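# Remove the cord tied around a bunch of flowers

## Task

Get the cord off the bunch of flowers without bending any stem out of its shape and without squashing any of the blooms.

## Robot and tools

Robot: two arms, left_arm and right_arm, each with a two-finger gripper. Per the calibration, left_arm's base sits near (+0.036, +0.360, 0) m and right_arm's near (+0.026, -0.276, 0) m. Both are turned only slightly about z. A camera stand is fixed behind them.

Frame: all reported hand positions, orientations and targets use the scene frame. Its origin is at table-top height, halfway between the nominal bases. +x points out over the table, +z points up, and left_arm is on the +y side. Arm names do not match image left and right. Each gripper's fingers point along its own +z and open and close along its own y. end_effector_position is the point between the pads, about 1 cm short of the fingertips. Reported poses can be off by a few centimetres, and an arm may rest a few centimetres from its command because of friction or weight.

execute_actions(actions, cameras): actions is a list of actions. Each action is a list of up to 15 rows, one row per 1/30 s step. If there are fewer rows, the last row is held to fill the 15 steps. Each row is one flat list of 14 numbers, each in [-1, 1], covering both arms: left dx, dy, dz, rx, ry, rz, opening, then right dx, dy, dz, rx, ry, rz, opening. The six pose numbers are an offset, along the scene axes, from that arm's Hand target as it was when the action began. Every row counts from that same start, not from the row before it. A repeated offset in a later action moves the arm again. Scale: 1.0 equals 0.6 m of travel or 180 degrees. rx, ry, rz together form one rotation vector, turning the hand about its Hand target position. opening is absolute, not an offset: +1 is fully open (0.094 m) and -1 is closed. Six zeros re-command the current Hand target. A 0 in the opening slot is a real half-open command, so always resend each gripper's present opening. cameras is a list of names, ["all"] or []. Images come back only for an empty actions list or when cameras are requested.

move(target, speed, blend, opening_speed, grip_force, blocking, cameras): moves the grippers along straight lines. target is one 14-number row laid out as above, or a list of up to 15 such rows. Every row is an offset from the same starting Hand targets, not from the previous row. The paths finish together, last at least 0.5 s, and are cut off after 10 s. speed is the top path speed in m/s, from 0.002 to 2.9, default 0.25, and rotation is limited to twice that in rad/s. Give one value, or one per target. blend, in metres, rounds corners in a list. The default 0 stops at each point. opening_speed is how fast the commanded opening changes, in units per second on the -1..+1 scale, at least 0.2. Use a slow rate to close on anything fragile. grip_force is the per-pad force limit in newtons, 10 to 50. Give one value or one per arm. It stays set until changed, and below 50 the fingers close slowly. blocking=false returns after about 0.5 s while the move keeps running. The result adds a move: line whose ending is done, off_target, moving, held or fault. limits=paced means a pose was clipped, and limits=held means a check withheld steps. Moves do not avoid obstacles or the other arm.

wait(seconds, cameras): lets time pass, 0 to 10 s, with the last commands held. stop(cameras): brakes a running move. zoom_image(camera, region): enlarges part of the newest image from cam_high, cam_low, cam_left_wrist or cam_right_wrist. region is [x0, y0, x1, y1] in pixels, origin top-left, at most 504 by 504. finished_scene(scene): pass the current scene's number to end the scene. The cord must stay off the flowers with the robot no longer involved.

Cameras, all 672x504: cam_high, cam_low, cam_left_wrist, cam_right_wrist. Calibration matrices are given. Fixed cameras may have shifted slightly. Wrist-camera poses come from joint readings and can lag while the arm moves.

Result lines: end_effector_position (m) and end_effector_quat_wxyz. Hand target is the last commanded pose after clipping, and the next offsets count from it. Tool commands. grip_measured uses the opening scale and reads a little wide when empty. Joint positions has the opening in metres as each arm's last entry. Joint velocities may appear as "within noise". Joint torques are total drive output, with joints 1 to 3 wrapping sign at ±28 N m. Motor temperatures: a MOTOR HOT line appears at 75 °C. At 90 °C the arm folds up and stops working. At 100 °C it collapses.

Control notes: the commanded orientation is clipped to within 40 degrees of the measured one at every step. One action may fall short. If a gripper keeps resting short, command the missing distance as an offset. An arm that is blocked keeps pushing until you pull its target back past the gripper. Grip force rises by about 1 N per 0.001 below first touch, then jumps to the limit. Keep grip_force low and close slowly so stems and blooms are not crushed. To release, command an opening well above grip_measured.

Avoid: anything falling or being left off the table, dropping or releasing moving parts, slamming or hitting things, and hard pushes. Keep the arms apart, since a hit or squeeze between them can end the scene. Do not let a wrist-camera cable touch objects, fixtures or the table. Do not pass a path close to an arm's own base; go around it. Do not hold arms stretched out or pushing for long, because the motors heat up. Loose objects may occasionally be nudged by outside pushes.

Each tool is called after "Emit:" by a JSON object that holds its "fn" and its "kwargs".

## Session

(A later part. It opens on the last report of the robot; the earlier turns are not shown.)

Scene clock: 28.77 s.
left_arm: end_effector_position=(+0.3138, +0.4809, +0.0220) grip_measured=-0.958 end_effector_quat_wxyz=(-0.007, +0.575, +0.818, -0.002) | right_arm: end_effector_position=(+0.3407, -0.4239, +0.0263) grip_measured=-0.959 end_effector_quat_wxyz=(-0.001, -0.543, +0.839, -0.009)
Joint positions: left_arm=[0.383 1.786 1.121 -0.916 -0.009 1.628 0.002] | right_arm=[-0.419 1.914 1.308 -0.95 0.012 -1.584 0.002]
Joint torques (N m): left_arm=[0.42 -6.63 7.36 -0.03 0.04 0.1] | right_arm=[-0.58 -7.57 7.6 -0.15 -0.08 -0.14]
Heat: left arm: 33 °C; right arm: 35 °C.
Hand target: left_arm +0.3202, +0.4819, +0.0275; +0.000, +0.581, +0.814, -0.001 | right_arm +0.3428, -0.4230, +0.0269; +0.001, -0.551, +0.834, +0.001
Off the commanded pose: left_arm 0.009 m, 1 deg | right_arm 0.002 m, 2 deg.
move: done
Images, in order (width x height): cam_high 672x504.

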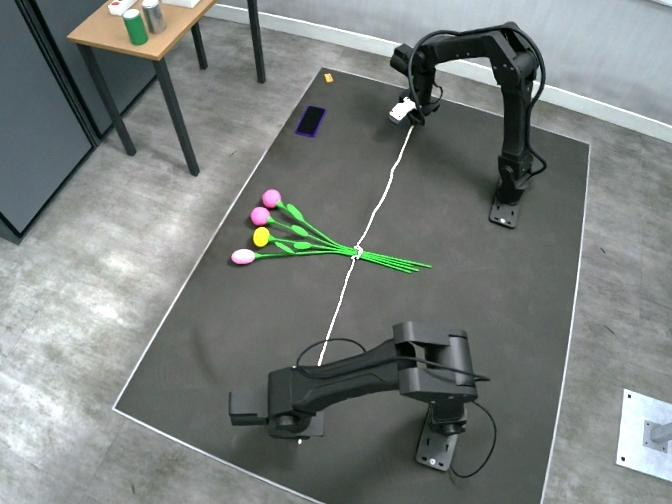

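Emit:
{"fn": "move", "kwargs": {"target": [[-0.004,-0.03,-0.015,0,0,0,-1,-0.01,0.05,0,0,0,0,-1],[-0.004,-0.03,-0.015,0,0,0,-0.3,-0.01,0.05,0,0,0,0,-1],[-0.004,0.0,0.18,0,0,0,-0.3,-0.01,0.05,0,0,0,0,-1]], "speed": 0.12, "cameras": ["cam_high","cam_left_wrist"]}}

Emit:
{"fn": "zoom_image", "kwargs": {"camera": "cam_high", "region": [330, 220, 390, 280]}}

Scene clock: 33.90 s.
left_arm: end_effector_position=(+0.3144, +0.4812, +0.1215) grip_measured=-0.301 end_effector_quat_wxyz=(-0.014, +0.577, +0.817, -0.014) | right_arm: end_effector_position=(+0.3367, -0.3956, +0.0195) grip_measured=-0.959 end_effector_quat_wxyz=(-0.010, -0.551, +0.834, +0.004)
Joint positions: left_arm=[0.383 1.729 1.46 -1.339 -0.009 1.631 0.033] | right_arm=[-0.347 1.902 1.262 -0.95 0.012 -1.53 0.002]
Joint torques (N m): left_arm=[0.57 -8.98 7.58 -0.08 0.04 0.1] | right_arm=[0.24 -11.18 4.59 0 -0.08 0.05]
Heat: left arm: 33 °C; right arm: 35 °C.
Hand target: left_arm +0.3178, +0.4819, +0.1355; +0.000, +0.581, +0.814, -0.001 | right_arm +0.3368, -0.3930, +0.0269; +0.001, -0.551, +0.834, +0.001
Off the commanded pose: left_arm 0.014 m, 2 deg | right_arm 0.008 m, 1 deg.
move: off_target (left_arm)
camera_calibration:
cam_left_wrist: T_world_to_cam=[[-0.963728, -0.26568, -0.02536, 0.442467], [-0.249036, 0.861026, 0.443413, -0.344464], [-0.0959704, 0.433645, -0.895959, 0.0352768], [0, 0, 0, 1]] pos_world=[0.34402, 0.39885, 0.195567]
Images, in order (width x height): cam_high 672x504, cam_left_wrist 672x504.

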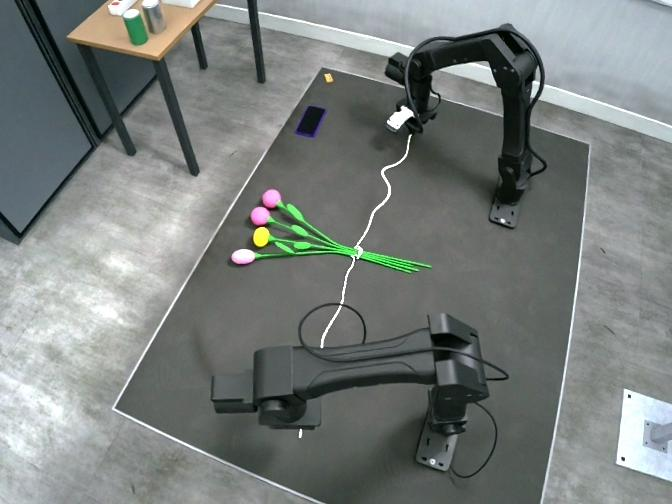

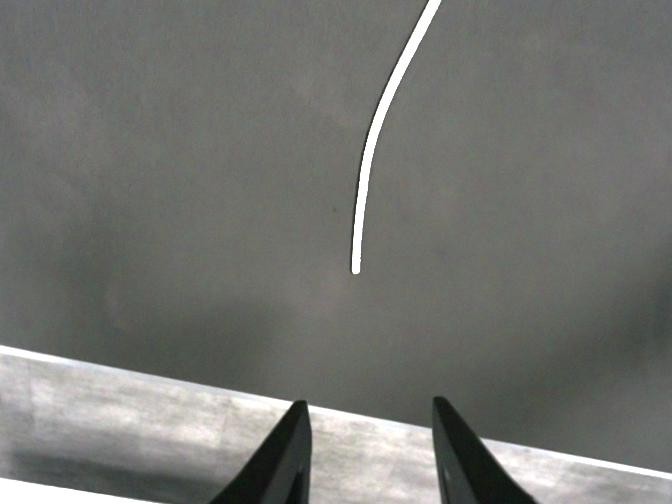

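Scaled by 8.400 from the camera's 672x504 image, which has a finer 960x720 frame.

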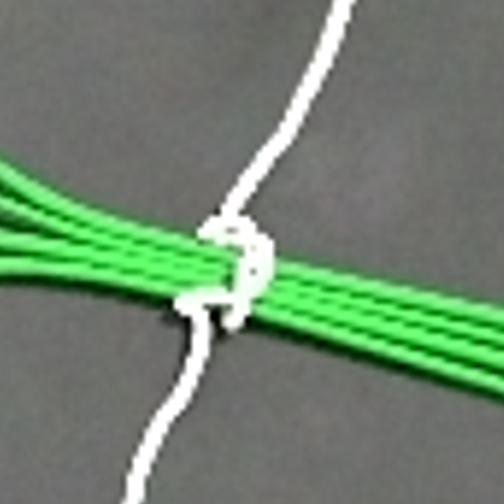

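Emit:
{"fn": "move", "kwargs": {"target": [0,0,0,0,0,0,-0.3,0.0,-0.17,0.03,0,0,0,-1], "speed": 0.05, "cameras": ["cam_high","cam_low"]}}

Emit:
{"fn": "zoom_image", "kwargs": {"camera": "cam_high", "region": [310, 200, 410, 300]}}

Scene clock: 37.60 s.
left_arm: end_effector_position=(+0.3144, +0.4812, +0.1215) grip_measured=-0.301 end_effector_quat_wxyz=(-0.014, +0.577, +0.817, -0.014) | right_arm: end_effector_position=(+0.3353, -0.4948, +0.0455) grip_measured=-0.959 end_effector_quat_wxyz=(-0.002, -0.545, +0.839, -0.010)
Joint positions: left_arm=[0.383 1.729 1.46 -1.339 -0.009 1.631 0.033] | right_arm=[-0.595 2.003 1.514 -1.065 0.012 -1.764 0.002]
Joint torques (N m): left_arm=[0.57 -8.99 7.6 -0.08 0.05 0.1] | right_arm=[-0.55 -8.38 7.86 -0.16 -0.08 -0.14]
Motor temperatures (°C): left_arm=[29 27 33 27 26 25 29] | right_arm=[27 33 35 30 26 27 27]
Heat: left arm: 33 °C; right arm: 35 °C.
Hand target: left_arm +0.3178, +0.4819, +0.1355; +0.000, +0.581, +0.814, -0.001 | right_arm +0.3368, -0.4950, +0.0449; +0.001, -0.551, +0.834, +0.001
Off the commanded pose: left_arm 0.014 m, 2 deg | right_arm 0.002 m, 2 deg.
move: off_target (left_arm)
Images, in order (width x height): cam_high 672x504, cam_low 672x504.

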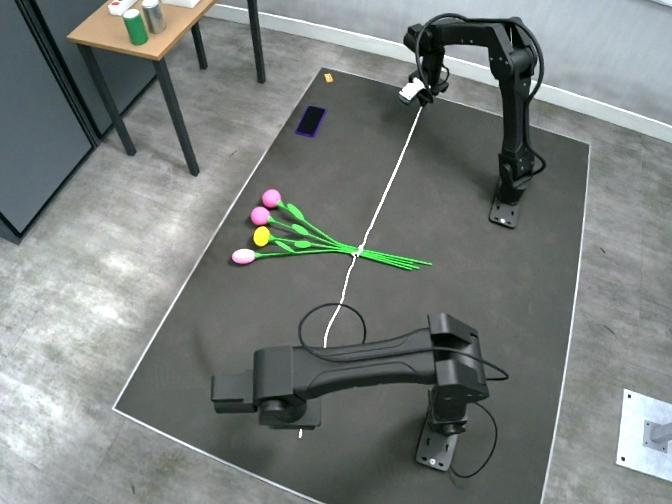

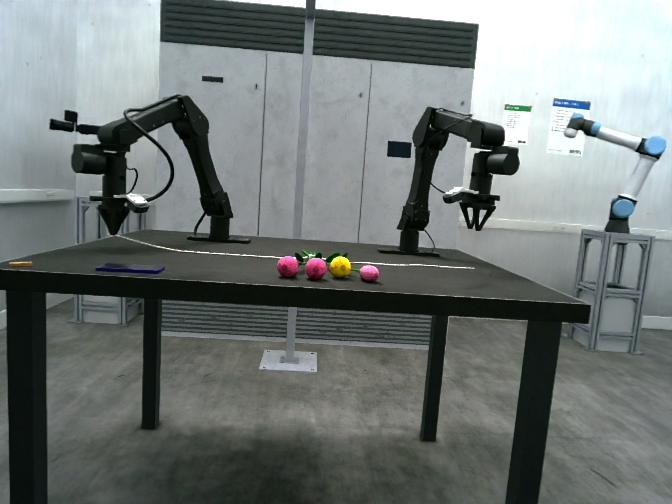

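Scaled by 5.040 from the camera's 672x504 image, which has a finer 960x720 frame.

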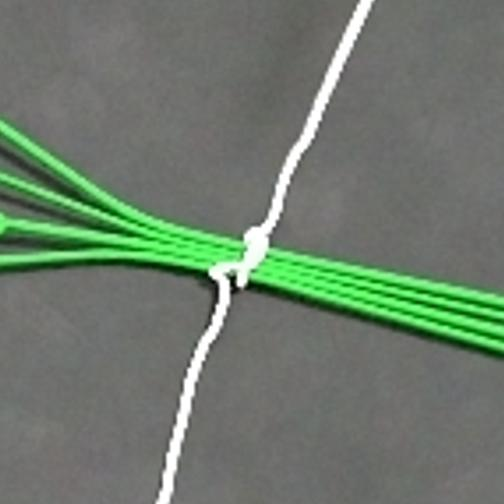

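Emit:
{"fn": "move", "kwargs": {"target": [0,0,0,0,0,0,-0.3,-0.04,-0.19,0.06,0,0,-0.25,-1], "speed": 0.06, "cameras": ["cam_high","cam_low"]}}

Emit:
{"fn": "zoom_image", "kwargs": {"camera": "cam_high", "region": [310, 200, 410, 300]}}

Scene clock: 46.57 s.
left_arm: end_effector_position=(+0.3144, +0.4812, +0.1215) grip_measured=-0.301 end_effector_quat_wxyz=(-0.014, +0.577, +0.817, -0.014) | right_arm: end_effector_position=(+0.3136, -0.6053, +0.0829) grip_measured=-0.959 end_effector_quat_wxyz=(-0.002, -0.196, +0.981, -0.008)
Joint positions: left_arm=[0.383 1.729 1.46 -1.339 -0.009 1.631 0.033] | right_arm=[-0.833 2.233 2.02 -1.345 0.012 -1.244 0.002]
Joint torques (N m): left_arm=[0.55 -8.99 7.58 -0.08 0.05 0.09] | right_arm=[-0.76 -10.06 8.06 -0.11 -0.08 0.05]
Heat: left arm: 34 °C; right arm: 36 °C.
Hand target: left_arm +0.3178, +0.4819, +0.1355; +0.000, +0.581, +0.814, -0.001 | right_arm +0.3128, -0.6090, +0.0809; +0.001, -0.190, +0.982, +0.000
Off the commanded pose: left_arm 0.014 m, 2 deg | right_arm 0.004 m, 1 deg.
move: off_target (left_arm)
Images, in order (width x height): cam_high 672x504, cam_low 672x504.

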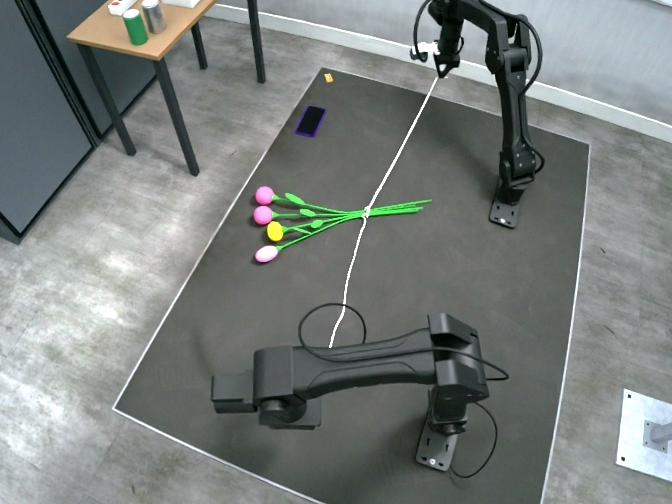

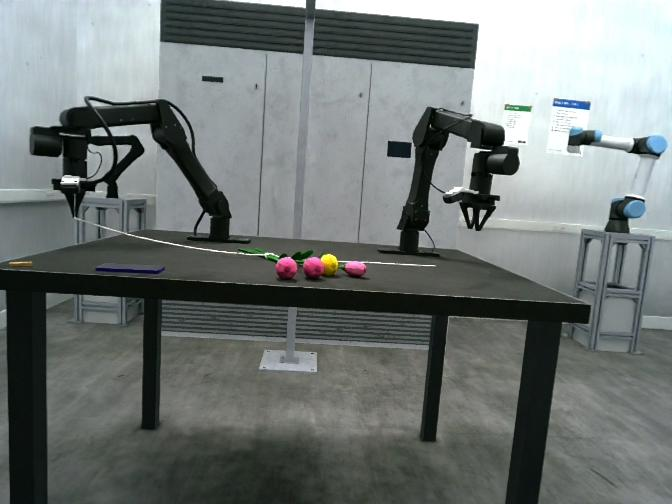

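Scaled by 5.040 from the camera's 672x504 image, which has a finer 960x720 frame.

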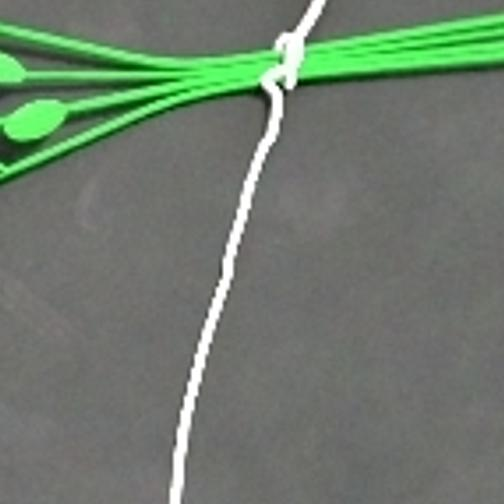

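Emit:
{"fn": "move", "kwargs": {"target": [-0.02,-0.96,0.02,0,0,-0.467,0,0.01,0.05,-0.01,0,0,0,-1], "speed": 0.25, "cameras": ["all"]}}

Scene clock: 52.33 s.
left_arm: end_effector_position=(+0.3083, -0.0921, +0.1435) grip_measured=-0.001 end_effector_quat_wxyz=(+0.127, +0.966, +0.221, +0.046) | right_arm: end_effector_position=(+0.3119, -0.5820, +0.0622) grip_measured=-0.959 end_effector_quat_wxyz=(-0.016, -0.185, +0.983, +0.014)
Joint positions: left_arm=[-1.051 2.539 2.781 -1.542 -0.009 1.66 0.047] | right_arm=[-0.799 2.212 1.902 -1.302 0.012 -1.187 0.002]
Joint torques (N m): left_arm=[0.17 -12.33 7.57 0.36 0.06 0.08] | right_arm=[0.76 -14.78 4.77 0.12 -0.08 0.05]
Heat: left arm: 34 °C; right arm: 36 °C.
Hand target: left_arm +0.3058, -0.0941, +0.1475; +0.000, +0.977, +0.215, +0.000 | right_arm +0.3188, -0.5790, +0.0749; +0.001, -0.190, +0.982, +0.000
Off the commanded pose: left_arm 0.005 m, 16 deg | right_arm 0.015 m, 3 deg.
joint sent to its limit (left arm) — joint 4 (wrist pitch), lower limit. The joint targets are off in position and orientation.
move: off_target (left_arm, right_arm)
camera_calibration:
cam_left_wrist: T_world_to_cam=[[-0.339735, 0.88316, -0.323433, 0.241033], [0.757862, 0.460709, 0.461944, -0.212082], [0.556979, -0.0881795, -0.825832, 0.0435733], [0, 0, 0, 1]] pos_world=[0.218346, -0.11132, 0.211912]
cam_right_wrist: T_world_to_cam=[[0.278589, -0.957401, -0.075973, -0.631611], [-0.8205, -0.278373, 0.499288, 0.107897], [-0.499167, -0.0767604, -0.863099, 0.266575], [0, 0, 0, 1]] pos_world=[0.397556, -0.554207, 0.128224]

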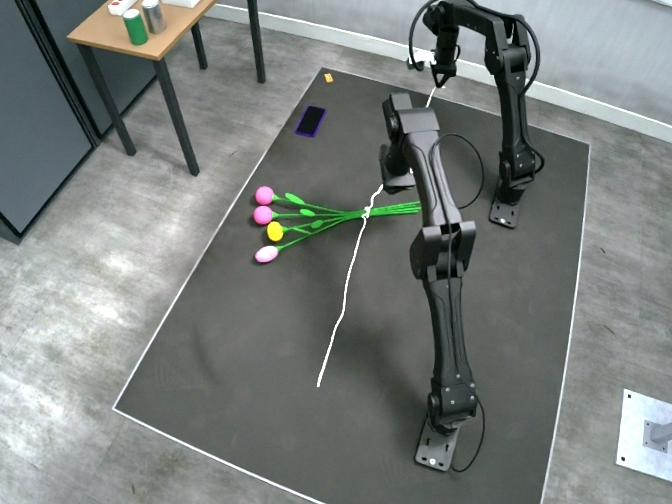

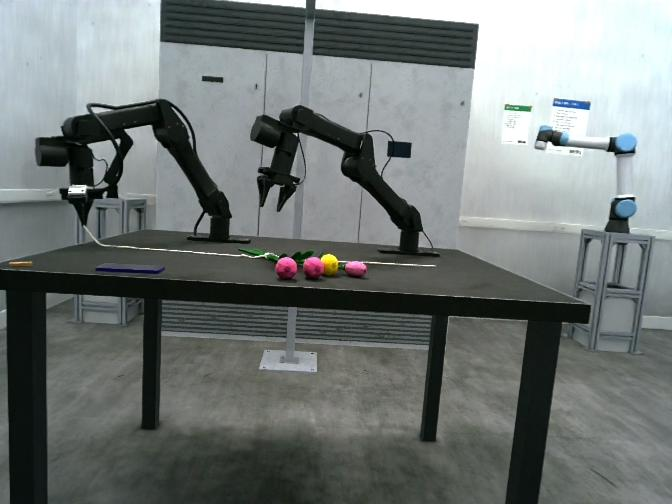

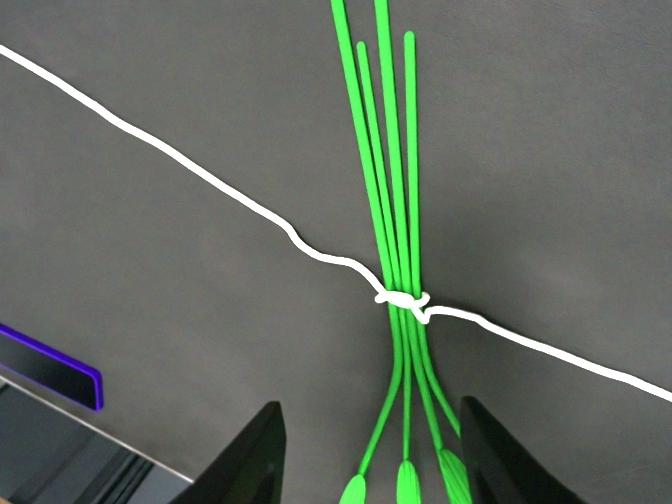

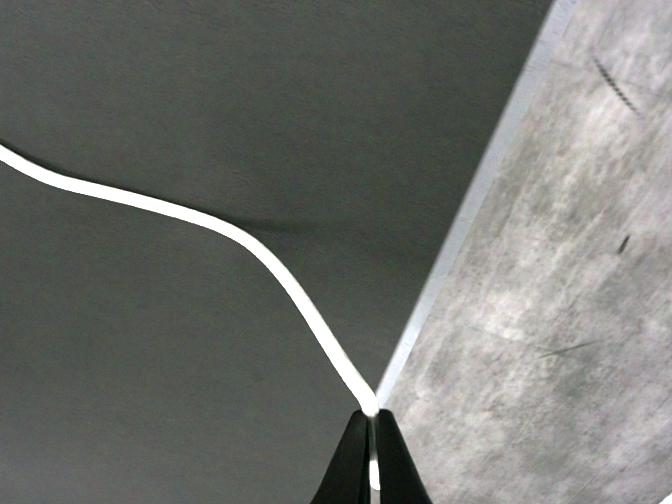

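Emit:
{"fn": "move", "kwargs": {"target": [0.03,-0.016,-0.15,0,0,0.033,0,0,0,0,0,0,0,-1], "speed": 0.15, "cameras": ["cam_left_wrist"]}}

Scene clock: 55.07 s.
left_arm: end_effector_position=(+0.3191, -0.0958, +0.0506) grip_measured=-0.001 end_effector_quat_wxyz=(+0.063, +0.963, +0.262, +0.023) | right_arm: end_effector_position=(+0.3119, -0.5820, +0.0622) grip_measured=-0.959 end_effector_quat_wxyz=(-0.016, -0.185, +0.983, +0.014)
Joint positions: left_arm=[-1.037 2.752 2.836 -1.52 -0.009 1.592 0.047] | right_arm=[-0.799 2.212 1.902 -1.302 0.012 -1.187 0.002]
Joint torques (N m): left_arm=[0.55 -13.7 7.8 0.44 0.05 -0.09] | right_arm=[0.76 -14.76 4.77 0.11 -0.09 0.05]
Heat: left arm: 34 °C; right arm: 36 °C.
Hand target: left_arm +0.3238, -0.1037, +0.0575; +0.000, +0.964, +0.265, -0.001 | right_arm +0.3188, -0.5790, +0.0749; +0.001, -0.190, +0.982, +0.000
Off the commanded pose: left_arm 0.011 m, 8 deg | right_arm 0.015 m, 3 deg.
elbow stopped short (left arm): the move would have taken joint 3 (elbow) straighter than the controller allows.
move: off_target (left_arm, right_arm)
camera_calibration:
cam_left_wrist: T_world_to_cam=[[-0.431739, 0.88059, -0.195351, 0.240528], [0.758004, 0.471596, 0.450586, -0.174099], [0.488908, 0.0464588, -0.871097, -0.00264412], [0, 0, 0, 1]] pos_world=[0.237106, -0.12958, 0.123131]
Images, in order (width x height): cam_left_wrist 672x504.

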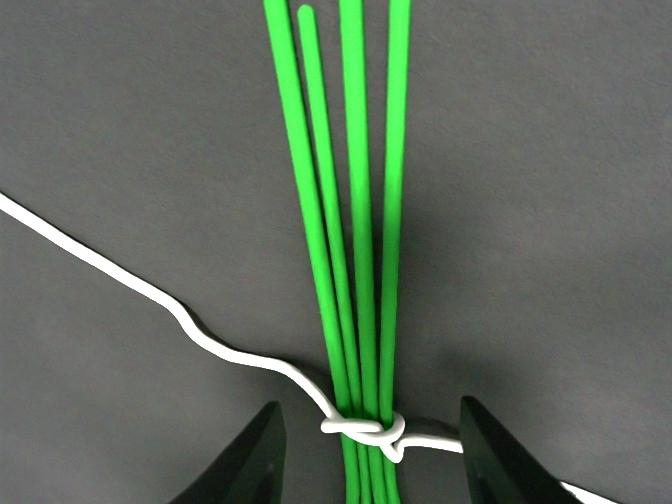

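Emit:
{"fn": "move", "kwargs": {"target": [[0.0,0.0,0.13,0,0,0,-0.3,0.0,0.15,-0.05,0,0,0,-1],[0.027,0.415,0.05,0,0,0.356,-0.3,0,0.2,-0.1,0,0,0,-1],[0.027,0.415,0.0,0,0,0.356,-0.3,0,0.2,-0.1,0,0,0,0],[0.027,0.415,0.0,0,0,0.356,-0.3,0,0.2,0.05,0,0,0,0]], "speed": 0.2, "cameras": ["all"]}}

Scene clock: 64.70 s.
left_arm: end_effector_position=(+0.3385, +0.1503, +0.0530) grip_measured=-0.299 end_effector_quat_wxyz=(-0.015, +0.677, +0.735, +0.006) | right_arm: end_effector_position=(+0.3148, -0.4630, +0.0960) grip_measured=-0.002 end_effector_quat_wxyz=(-0.009, -0.185, +0.983, +0.001)
Joint positions: left_arm=[-0.634 1.999 1.538 -1.138 -0.016 0.873 0.033] | right_arm=[-0.554 1.867 1.529 -1.247 0.012 -0.943 0.047]
Joint torques (N m): left_arm=[0.01 -10.59 4.71 0.2 0.13 -0.08] | right_arm=[0.77 -9.77 7.19 -0.15 -0.08 0.06]
Motor temperatures (°C): left_arm=[29 29 34 27 26 25 28] | right_arm=[27 38 35 30 26 27 27]
Heat: left arm: 34 °C; right arm: 38 °C.
Hand target: left_arm +0.3400, +0.1453, +0.0575; +0.000, +0.677, +0.736, -0.001 | right_arm +0.3188, -0.4590, +0.1049; +0.001, -0.190, +0.982, +0.000
Off the commanded pose: left_arm 0.007 m, 2 deg | right_arm 0.011 m, 1 deg.
elbow stopped short (left arm): the move would have taken joint 3 (elbow) straighter than the controller allows.
move: off_target (right_arm)
camera_calibration:
cam_left_wrist: T_world_to_cam=[[-0.998717, -0.00827178, -0.0499507, 0.350495], [-0.0305954, 0.884662, 0.465227, -0.101765], [0.0403413, 0.466159, -0.883781, 0.0679914], [0, 0, 0, 1]] pos_world=[0.344189, 0.0612317, 0.124941]
cam_right_wrist: T_world_to_cam=[[0.281242, -0.958479, -0.0471229, -0.52009], [-0.829436, -0.267488, 0.490393, 0.135218], [-0.482637, -0.0988339, -0.870226, 0.291586], [0, 0, 0, 1]] pos_world=[0.399156, -0.433508, 0.162928]

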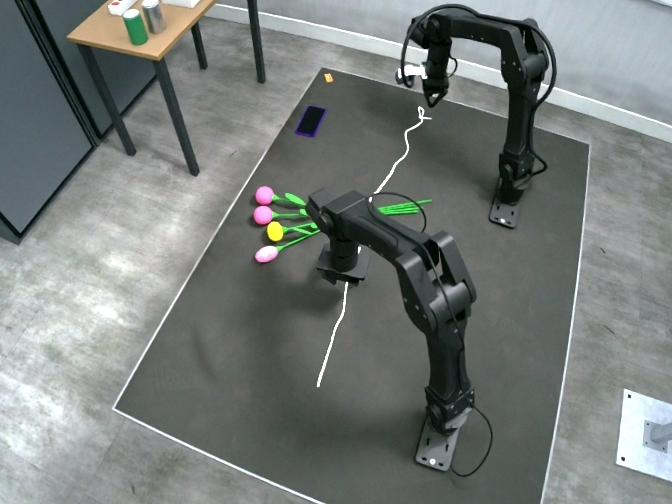

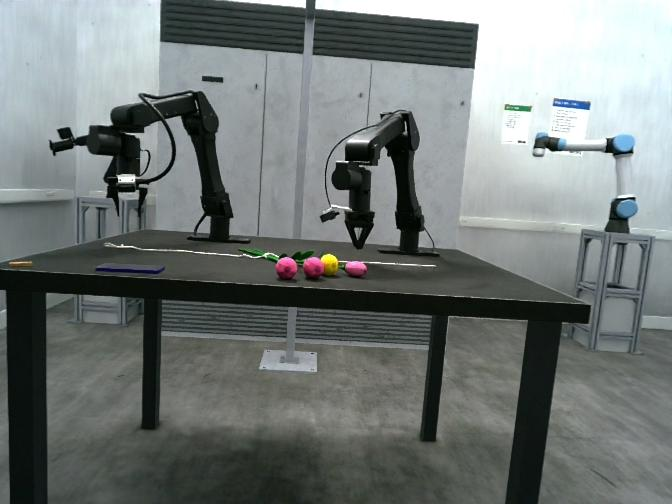

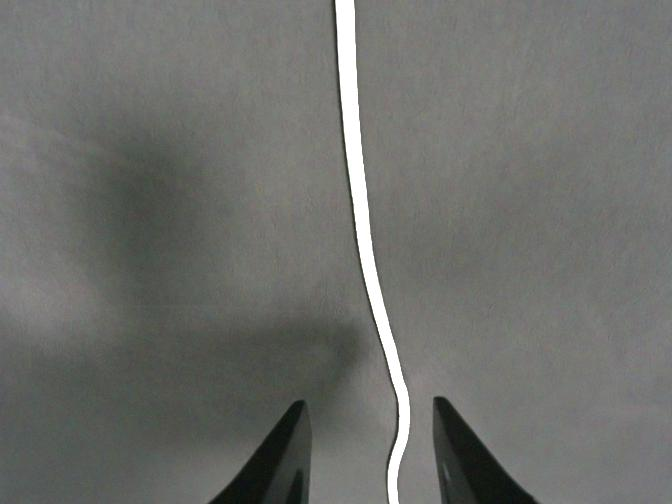

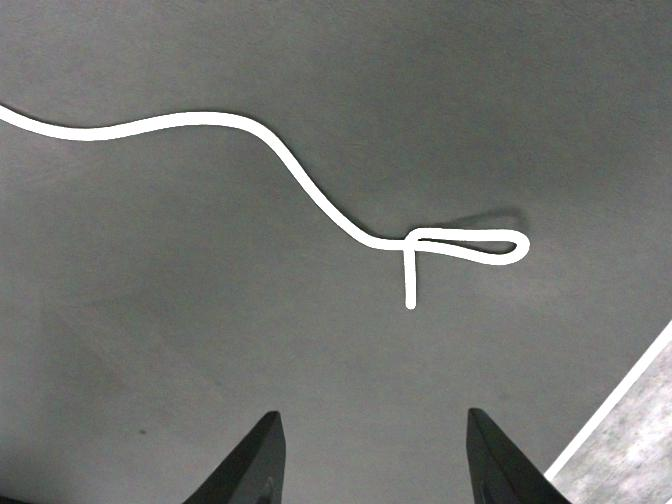

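Emit:
{"fn": "move", "kwargs": {"target": [[-0.007,0,-0.079,0,0,0,-0.3,-0.01,0.2,0.06,0,0,0.02,0],[-0.007,0,-0.079,0,0,0,-1,-0.032,0.565,0.04,0,0,0.05,0]], "speed": 0.15, "cameras": ["cam_left_wrist","cam_right_wrist"]}}

Scene clock: 70.30 s.
left_arm: end_effector_position=(+0.3371, +0.1512, +0.0125) grip_measured=-0.966 end_effector_quat_wxyz=(-0.005, +0.675, +0.738, +0.007) | right_arm: end_effector_position=(+0.2902, -0.1257, +0.1250) grip_measured=-0.002 end_effector_quat_wxyz=(-0.014, -0.268, +0.963, -0.004)
Joint positions: left_arm=[-0.634 2.021 1.401 -0.96 -0.016 0.867 0.002] | right_arm=[0.531 1.723 1.466 -1.344 0.001 -0.027 0.047]
Joint torques (N m): left_arm=[-0.54 -8.92 4.42 0.25 0.12 -0.08] | right_arm=[-0.02 -6.52 8.02 0.14 -0.05 0.08]
Heat: left arm: 33 °C; right arm: 37 °C.
Hand target: left_arm +0.3358, +0.1453, +0.0101; +0.000, +0.677, +0.736, -0.001 | right_arm +0.2996, -0.1200, +0.1289; +0.001, -0.267, +0.964, +0.000
Off the commanded pose: left_arm 0.006 m, 1 deg | right_arm 0.012 m, 2 deg.
move: off_target (right_arm)
camera_calibration:
cam_left_wrist: T_world_to_cam=[[-0.997694, -0.014983, -0.0662038, 0.34802], [-0.0435147, 0.88973, 0.454408, -0.0800593], [0.0520951, 0.456241, -0.88833, 0.0294495], [0, 0, 0, 1]] pos_world=[0.342199, 0.0630095, 0.0855807]
cam_right_wrist: T_world_to_cam=[[0.437949, -0.898051, -0.0412865, -0.227143], [-0.768936, -0.397987, 0.500343, 0.15569], [-0.465765, -0.187378, -0.864842, 0.321552], [0, 0, 0, 1]] pos_world=[0.368961, -0.0817715, 0.190816]
Images, in order (width x height): cam_left_wrist 672x504, cam_right_wrist 672x504.

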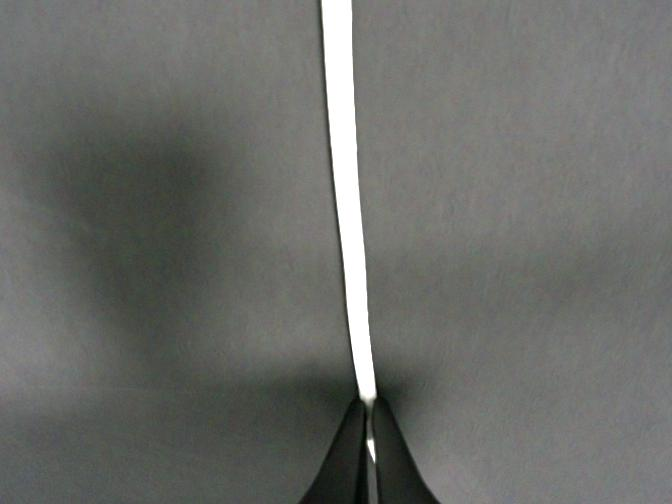

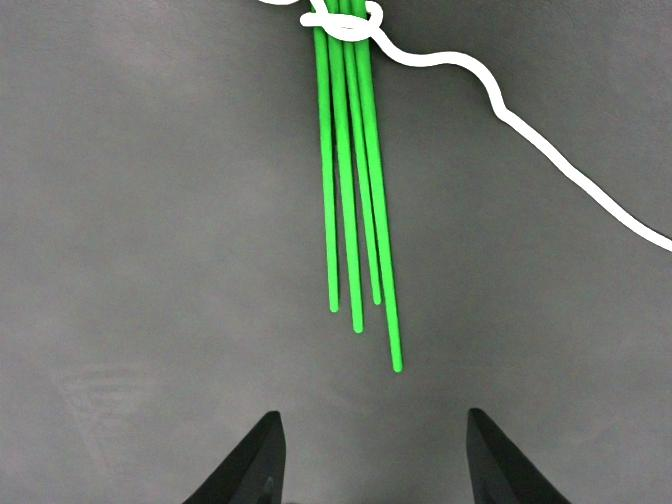

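Emit:
{"fn": "move", "kwargs": {"target": [[0,0,0,0,0,0,-1,0.04,0.03,-0.1,0,0,0,0],[0,0,0,0,0,0,-1,0.036,0.03,-0.193,0,0,0,0]], "speed": 0.1, "cameras": ["cam_right_wrist"]}}

Scene clock: 73.43 s.
left_arm: end_effector_position=(+0.3371, +0.1512, +0.0125) grip_measured=-0.966 end_effector_quat_wxyz=(-0.005, +0.675, +0.738, +0.007) | right_arm: end_effector_position=(+0.3215, -0.1074, +0.0186) grip_measured=-0.002 end_effector_quat_wxyz=(-0.002, -0.261, +0.965, -0.001)
Joint positions: left_arm=[-0.634 2.021 1.401 -0.96 -0.016 0.867 0.002] | right_arm=[0.532 1.916 1.277 -0.936 0.001 -0.012 0.047]
Joint torques (N m): left_arm=[-0.53 -8.91 4.44 0.24 0.12 -0.09] | right_arm=[0.99 -7.94 4.79 0.3 -0.04 0.08]
Heat: left arm: 33 °C; right arm: 37 °C.
Hand target: left_arm +0.3358, +0.1453, +0.0101; +0.000, +0.677, +0.736, -0.001 | right_arm +0.3212, -0.1020, +0.0131; +0.001, -0.267, +0.964, +0.000
Off the commanded pose: left_arm 0.006 m, 1 deg | right_arm 0.008 m, 1 deg.
move: done
camera_calibration:
cam_right_wrist: T_world_to_cam=[[0.426425, -0.903509, -0.0428136, -0.225704], [-0.785597, -0.393405, 0.477567, 0.246433], [-0.448329, -0.170012, -0.877552, 0.24408], [0, 0, 0, 1]] pos_world=[0.399271, -0.0654812, 0.0868411]
Images, in order (width x height): cam_right_wrist 672x504.

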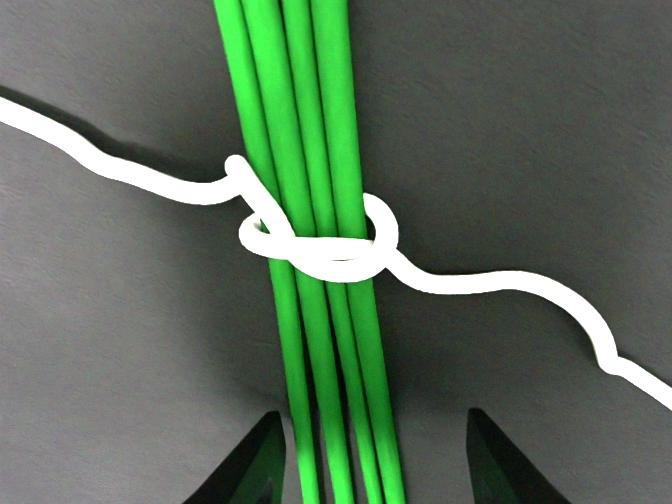

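Emit:
{"fn": "move", "kwargs": {"target": [[0,0,0,0,0,0,-1,-0.004,0.009,-0.011,0,0,0,0],[0,0,0,0,0,0,-1,-0.004,0.009,-0.011,0,0,0,-0.65]], "speed": 0.1, "grip_force": [50,12], "opening_speed": 0.2, "cameras": ["cam_right_wrist"]}}

Scene clock: 80.53 s.
left_arm: end_effector_position=(+0.3371, +0.1512, +0.0125) grip_measured=-0.966 end_effector_quat_wxyz=(-0.005, +0.675, +0.738, +0.007) | right_arm: end_effector_position=(+0.3176, -0.0978, +0.0135) grip_measured=-0.646 end_effector_quat_wxyz=(+0.000, -0.267, +0.964, +0.000)
Joint positions: left_arm=[-0.634 2.021 1.401 -0.96 -0.016 0.867 0.002] | right_arm=[0.561 1.925 1.268 -0.913 -0.001 0.005 0.017]
Joint torques (N m): left_arm=[-0.54 -8.92 4.42 0.25 0.12 -0.09] | right_arm=[0.66 -7.72 4.62 0.32 -0.04 0.08]
Heat: left arm: 33 °C; right arm: 37 °C.
Hand target: left_arm +0.3358, +0.1453, +0.0101; +0.000, +0.677, +0.736, -0.001 | right_arm +0.3188, -0.0966, +0.0065; +0.001, -0.267, +0.964, +0.000
Off the commanded pose: left_arm 0.006 m, 1 deg | right_arm 0.007 m, 0 deg.
grip_force (N): 50, 12
move: done
camera_calibration:
cam_right_wrist: T_world_to_cam=[[0.437664, -0.898026, -0.0447173, -0.218512], [-0.782208, -0.404801, 0.473589, 0.247513], [-0.443397, -0.172295, -0.87961, 0.23776], [0, 0, 0, 1]] pos_world=[0.394664, -0.0550715, 0.0821458]
Images, in order (width x height): cam_right_wrist 672x504.

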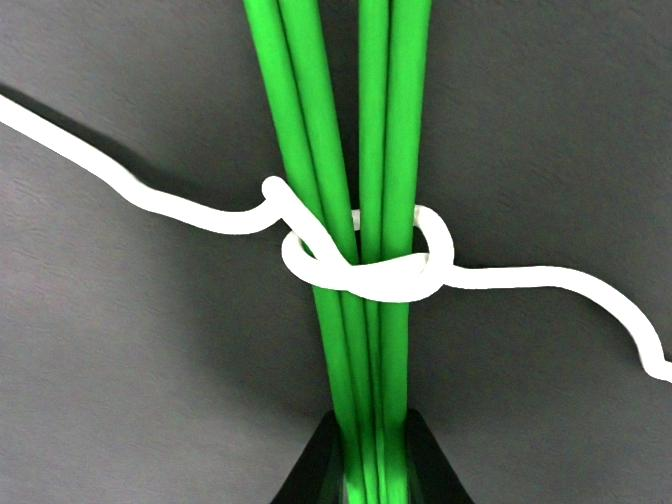

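Emit:
{"fn": "move", "kwargs": {"target": [[0,0.05,0.03,0,0,0,-1,0,0,0.003,0,0,0,-0.68],[0.0,0.25,0.04,0,0,0,-1,0,0,0.003,0,0,0,-0.68]], "speed": 0.05, "opening_speed": 0.3, "blend": 0.01, "cameras": ["cam_right_wrist","cam_high"]}}

Scene clock: 86.03 s.
left_arm: end_effector_position=(+0.3382, +0.2885, +0.0266) grip_measured=-0.966 end_effector_quat_wxyz=(+0.000, +0.675, +0.738, -0.009) | right_arm: end_effector_position=(+0.3179, -0.0865, +0.0137) grip_measured=-0.677 end_effector_quat_wxyz=(+0.008, -0.276, +0.961, +0.019)
Joint positions: left_arm=[-0.244 1.804 1.164 -0.939 0.015 1.257 0.002] | right_arm=[0.572 1.925 1.268 -0.888 -0.033 -0.003 0.015]
Joint torques (N m): left_arm=[0.59 -10.09 4.16 -0.05 -0.09 0.08] | right_arm=[-0.43 -8.02 4.98 0.03 0.29 0.07]
Heat: left arm: 33 °C; right arm: 37 °C.
Hand target: left_arm +0.3358, +0.2953, +0.0341; +0.000, +0.677, +0.736, -0.001 | right_arm +0.3188, -0.0966, +0.0083; +0.001, -0.267, +0.964, +0.000
Off the commanded pose: left_arm 0.010 m, 1 deg | right_arm 0.011 m, 3 deg.
grip_force (N): 50, 12
move: off_target (right_arm); blend cut to 0 m at target 1
camera_calibration:
cam_right_wrist: T_world_to_cam=[[0.454693, -0.887159, -0.0787536, -0.212497], [-0.776247, -0.438091, 0.45334, 0.247693], [-0.436686, -0.144999, -0.887852, 0.240354], [0, 0, 0, 1]] pos_world=[0.393852, -0.0451557, 0.0843746]
Images, in order (width x height): cam_high 672x504, cam_right_wrist 672x504.

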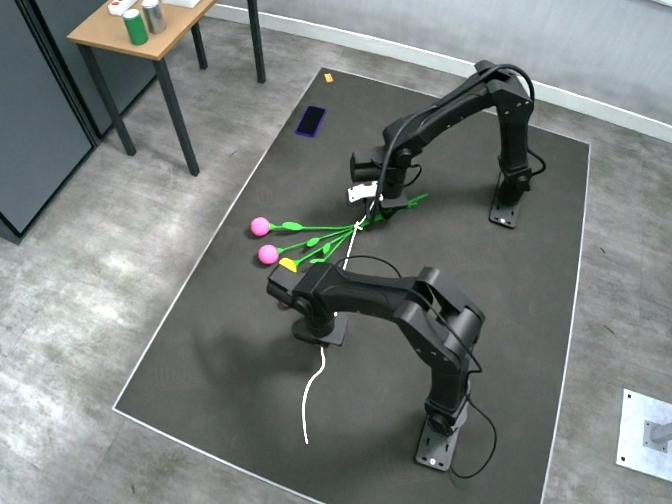

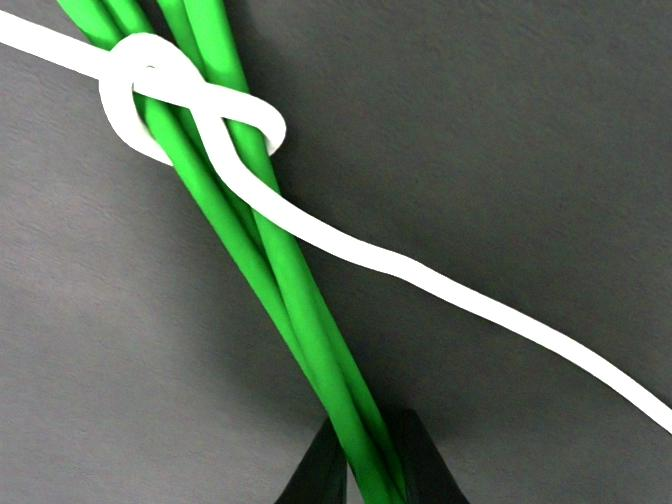

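Emit:
{"fn": "move", "kwargs": {"target": [-0.05,0.16,0,0,0,0,-1,0,0,0.003,0,0,0,-0.72], "speed": 0.05, "grip_force": [50,20], "cameras": ["cam_right_wrist","cam_high"]}}

Scene clock: 91.17 s.
left_arm: end_effector_position=(+0.3060, +0.3858, +0.0288) grip_measured=-0.966 end_effector_quat_wxyz=(-0.003, +0.675, +0.738, -0.013) | right_arm: end_effector_position=(+0.3180, -0.0868, +0.0137) grip_measured=-0.715 end_effector_quat_wxyz=(+0.008, -0.276, +0.961, +0.019)
Joint positions: left_arm=[0.083 1.674 1.018 -0.939 0.014 1.583 0.002] | right_arm=[0.572 1.925 1.268 -0.888 -0.031 -0.003 0.013]
Joint torques (N m): left_arm=[0.62 -8.55 4.14 0.1 -0.1 0.09] | right_arm=[-0.43 -8.21 5.27 -0.04 0.28 0.07]
Heat: left arm: 33 °C; right arm: 37 °C.
Hand target: left_arm +0.3058, +0.3913, +0.0341; +0.000, +0.677, +0.736, -0.001 | right_arm +0.3188, -0.0966, +0.0101; +0.001, -0.267, +0.964, +0.000
Off the commanded pose: left_arm 0.008 m, 2 deg | right_arm 0.010 m, 3 deg.
grip_force (N): 50, 20
move: off_target (right_arm)
camera_calibration:
cam_right_wrist: T_world_to_cam=[[0.454772, -0.887254, -0.0772254, -0.212839], [-0.776594, -0.437507, 0.453308, 0.247772], [-0.435986, -0.146179, -0.888002, 0.240008], [0, 0, 0, 1]] pos_world=[0.393852, -0.0453557, 0.0843744]
Images, in order (width x height): cam_high 672x504, cam_right_wrist 672x504.

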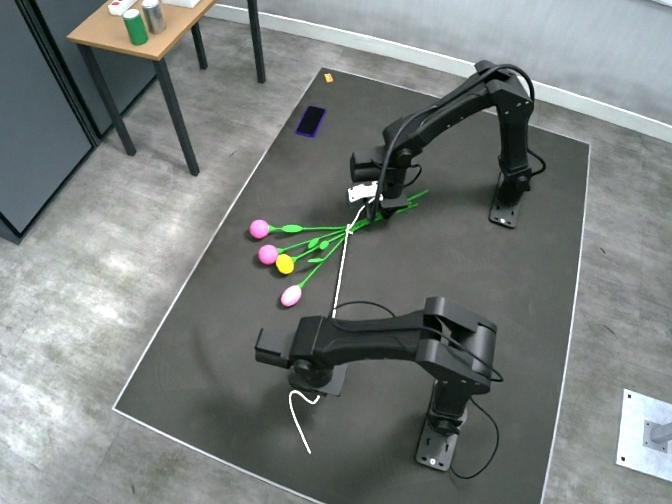

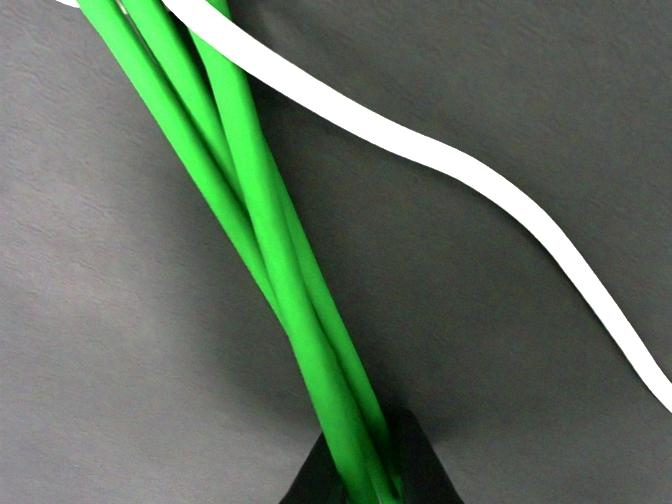

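Emit:
{"fn": "move", "kwargs": {"target": [-0.05,0.2,0,0,0,0.17,-1,0,0,0,0,0,0,-0.72], "speed": 0.06, "cameras": ["cam_right_wrist","cam_high"]}}

Scene clock: 96.73 s.
left_arm: end_effector_position=(+0.2701, +0.5011, +0.0278) grip_measured=-0.966 end_effector_quat_wxyz=(-0.001, +0.465, +0.885, -0.014) | right_arm: end_effector_position=(+0.3180, -0.0868, +0.0137) grip_measured=-0.715 end_effector_quat_wxyz=(+0.008, -0.276, +0.961, +0.019)
Joint positions: left_arm=[0.529 1.685 1.026 -0.937 0.014 1.514 0.002] | right_arm=[0.572 1.925 1.268 -0.888 -0.031 -0.003 0.013]
Joint torques (N m): left_arm=[0.69 -5.78 7.47 0.05 -0.09 -0.08] | right_arm=[-0.43 -8.21 5.27 -0.04 0.28 0.07]
Heat: left arm: 33 °C; right arm: 37 °C.
Hand target: left_arm +0.2758, +0.5113, +0.0341; +0.000, +0.458, +0.889, -0.001 | right_arm +0.3188, -0.0966, +0.0101; +0.001, -0.267, +0.964, +0.000
Off the commanded pose: left_arm 0.013 m, 2 deg | right_arm 0.010 m, 3 deg.
grip_force (N): 50, 20
move: off_target (left_arm, right_arm)
camera_calibration:
cam_right_wrist: T_world_to_cam=[[0.454772, -0.887254, -0.0772254, -0.212839], [-0.776594, -0.437507, 0.453308, 0.247772], [-0.435986, -0.146179, -0.888002, 0.240008], [0, 0, 0, 1]] pos_world=[0.393852, -0.0453557, 0.0843744]
Images, in order (width x height): cam_high 672x504, cam_right_wrist 672x504.

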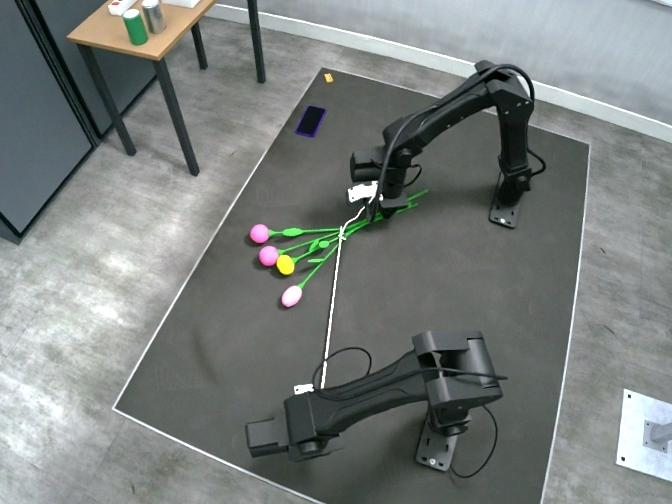

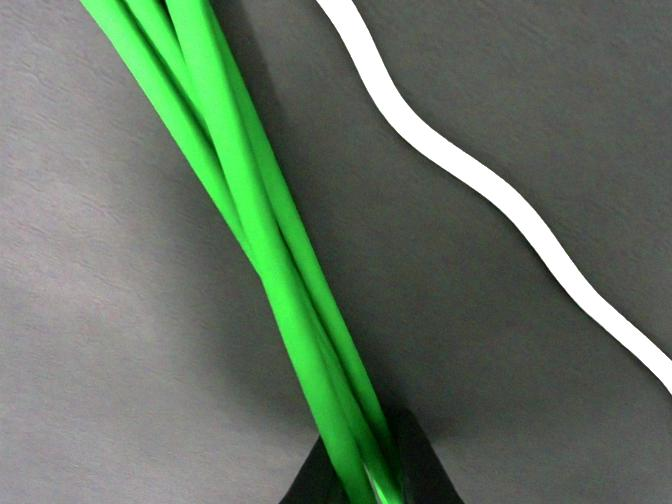

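Emit:
{"fn": "move", "kwargs": {"target": [-0.16,0.18,0.02,0,0,0.25,-1,0,0,0,0,0,0,-0.72], "speed": 0.06, "cameras": ["cam_right_wrist","cam_high"]}}

Scene clock: 104.37 s.
left_arm: end_effector_position=(+0.1780, +0.6086, +0.0393) grip_measured=-0.966 end_effector_quat_wxyz=(-0.004, +0.091, +0.996, -0.012) | right_arm: end_effector_position=(+0.3180, -0.0868, +0.0137) grip_measured=-0.715 end_effector_quat_wxyz=(+0.008, -0.276, +0.961, +0.019)
Joint positions: left_arm=[1.031 1.714 1.108 -0.991 0.003 1.23 0.002] | right_arm=[0.572 1.925 1.268 -0.888 -0.031 -0.003 0.013]
Joint torques (N m): left_arm=[0.66 -6.19 7.71 0.04 -0.07 -0.09] | right_arm=[-0.42 -8.23 5.27 -0.04 0.28 0.07]
Heat: left arm: 33 °C; right arm: 37 °C.
Hand target: left_arm +0.1798, +0.6193, +0.0461; +0.000, +0.083, +0.997, +0.000 | right_arm +0.3188, -0.0966, +0.0101; +0.001, -0.267, +0.964, +0.000
Off the commanded pose: left_arm 0.013 m, 2 deg | right_arm 0.010 m, 3 deg.
grip_force (N): 50, 20
move: off_target (left_arm, right_arm)
camera_calibration:
cam_right_wrist: T_world_to_cam=[[0.454772, -0.887254, -0.0772254, -0.212839], [-0.776594, -0.437507, 0.453308, 0.247772], [-0.435986, -0.146179, -0.888002, 0.240008], [0, 0, 0, 1]] pos_world=[0.393852, -0.0453557, 0.0843744]
Images, in order (width x height): cam_high 672x504, cam_right_wrist 672x504.

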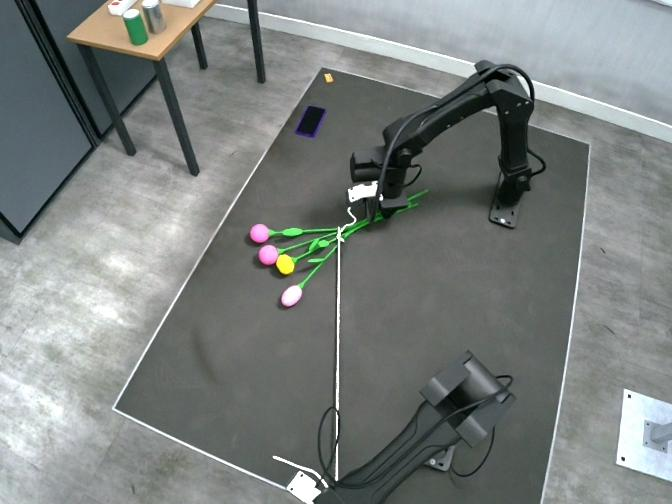

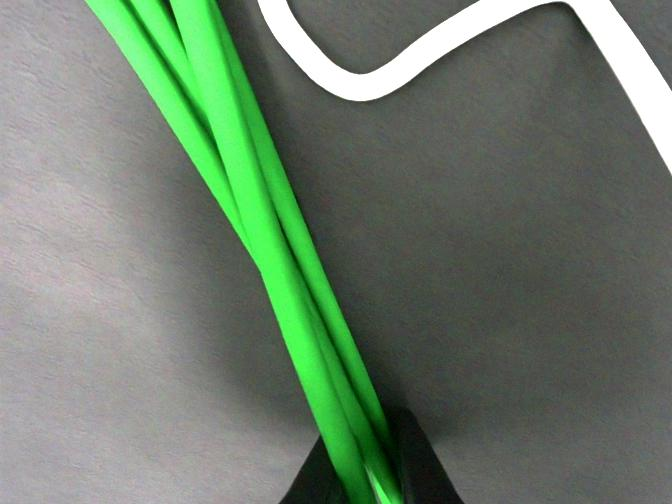

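Emit:
{"fn": "move", "kwargs": {"target": [[0.167,-0.333,-0.06,0,0,-0.25,-1,0,0,0,0,0,0,-0.72],[0.167,-0.333,-0.06,0,0,-0.25,0,0,0,0,0,0,0,-0.72],[0.167,-0.333,0.08,0,0,-0.25,0,0,0,0,0,0,0,-0.72],[0.275,-0.8,0.04,0,0,-0.42,0,0,0,0,0,0,0,-0.72]], "speed": 0.25, "cameras": ["all"]}}

Scene clock: 111.47 s.
left_arm: end_effector_position=(+0.3399, +0.1448, +0.0628) grip_measured=-0.001 end_effector_quat_wxyz=(-0.010, +0.677, +0.735, +0.003) | right_arm: end_effector_position=(+0.3187, -0.0886, +0.0136) grip_measured=-0.717 end_effector_quat_wxyz=(+0.009, -0.276, +0.961, +0.013)
Joint positions: left_arm=[-0.64 1.999 1.578 -1.169 -0.008 0.867 0.047] | right_arm=[0.572 1.925 1.268 -0.89 -0.02 -0.003 0.013]
Joint torques (N m): left_arm=[0.39 -9.05 8.05 -0.01 0.05 -0.09] | right_arm=[-0.44 -8.2 5.27 -0.03 0.17 0.08]
Heat: left arm: 34 °C; right arm: 38 °C.
Hand target: left_arm +0.3448, +0.1393, +0.0701; +0.000, +0.677, +0.736, -0.001 | right_arm +0.3188, -0.0966, +0.0101; +0.001, -0.267, +0.964, +0.000
Off the commanded pose: left_arm 0.010 m, 1 deg | right_arm 0.009 m, 2 deg.
grip_force (N): 50, 20
move: done
camera_calibration:
cam_left_wrist: T_world_to_cam=[[-0.998555, -0.00904798, -0.0529784, 0.352576], [-0.0321986, 0.889962, 0.454897, -0.101016], [0.0430329, 0.455945, -0.888967, 0.080023], [0, 0, 0, 1]] pos_world=[0.34537, 0.056604, 0.135768]
cam_right_wrist: T_world_to_cam=[[0.454862, -0.888077, -0.0664783, -0.214991], [-0.778675, -0.432829, 0.454229, 0.248654], [-0.432165, -0.154847, -0.888401, 0.237966], [0, 0, 0, 1]] pos_world=[0.394252, -0.0464562, 0.0841713]

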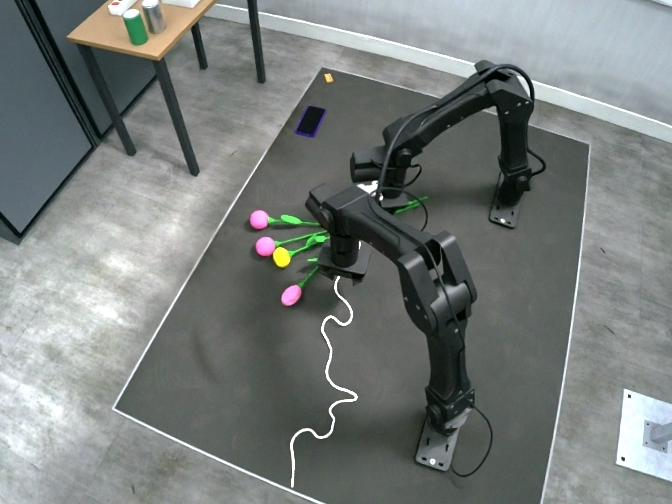

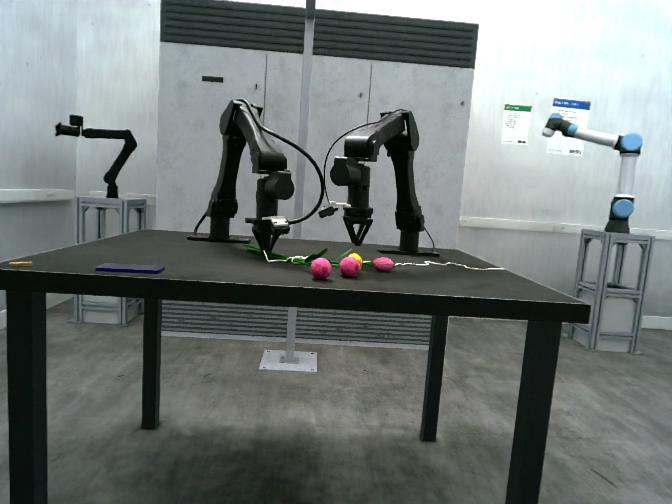

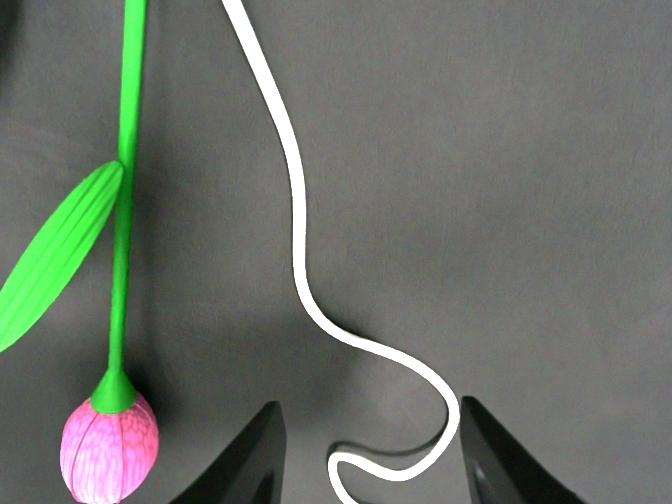

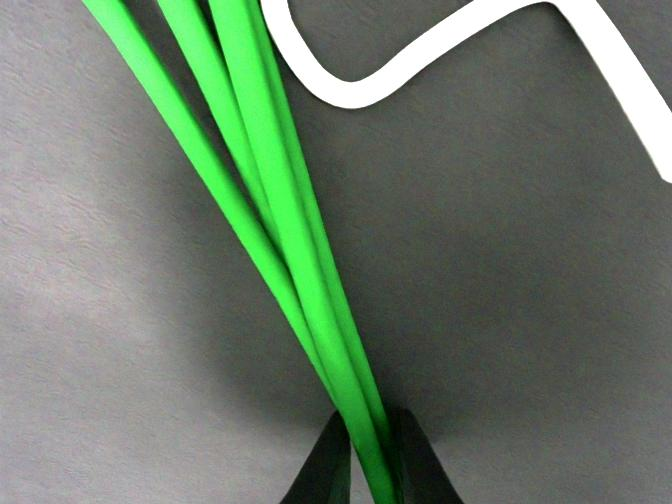

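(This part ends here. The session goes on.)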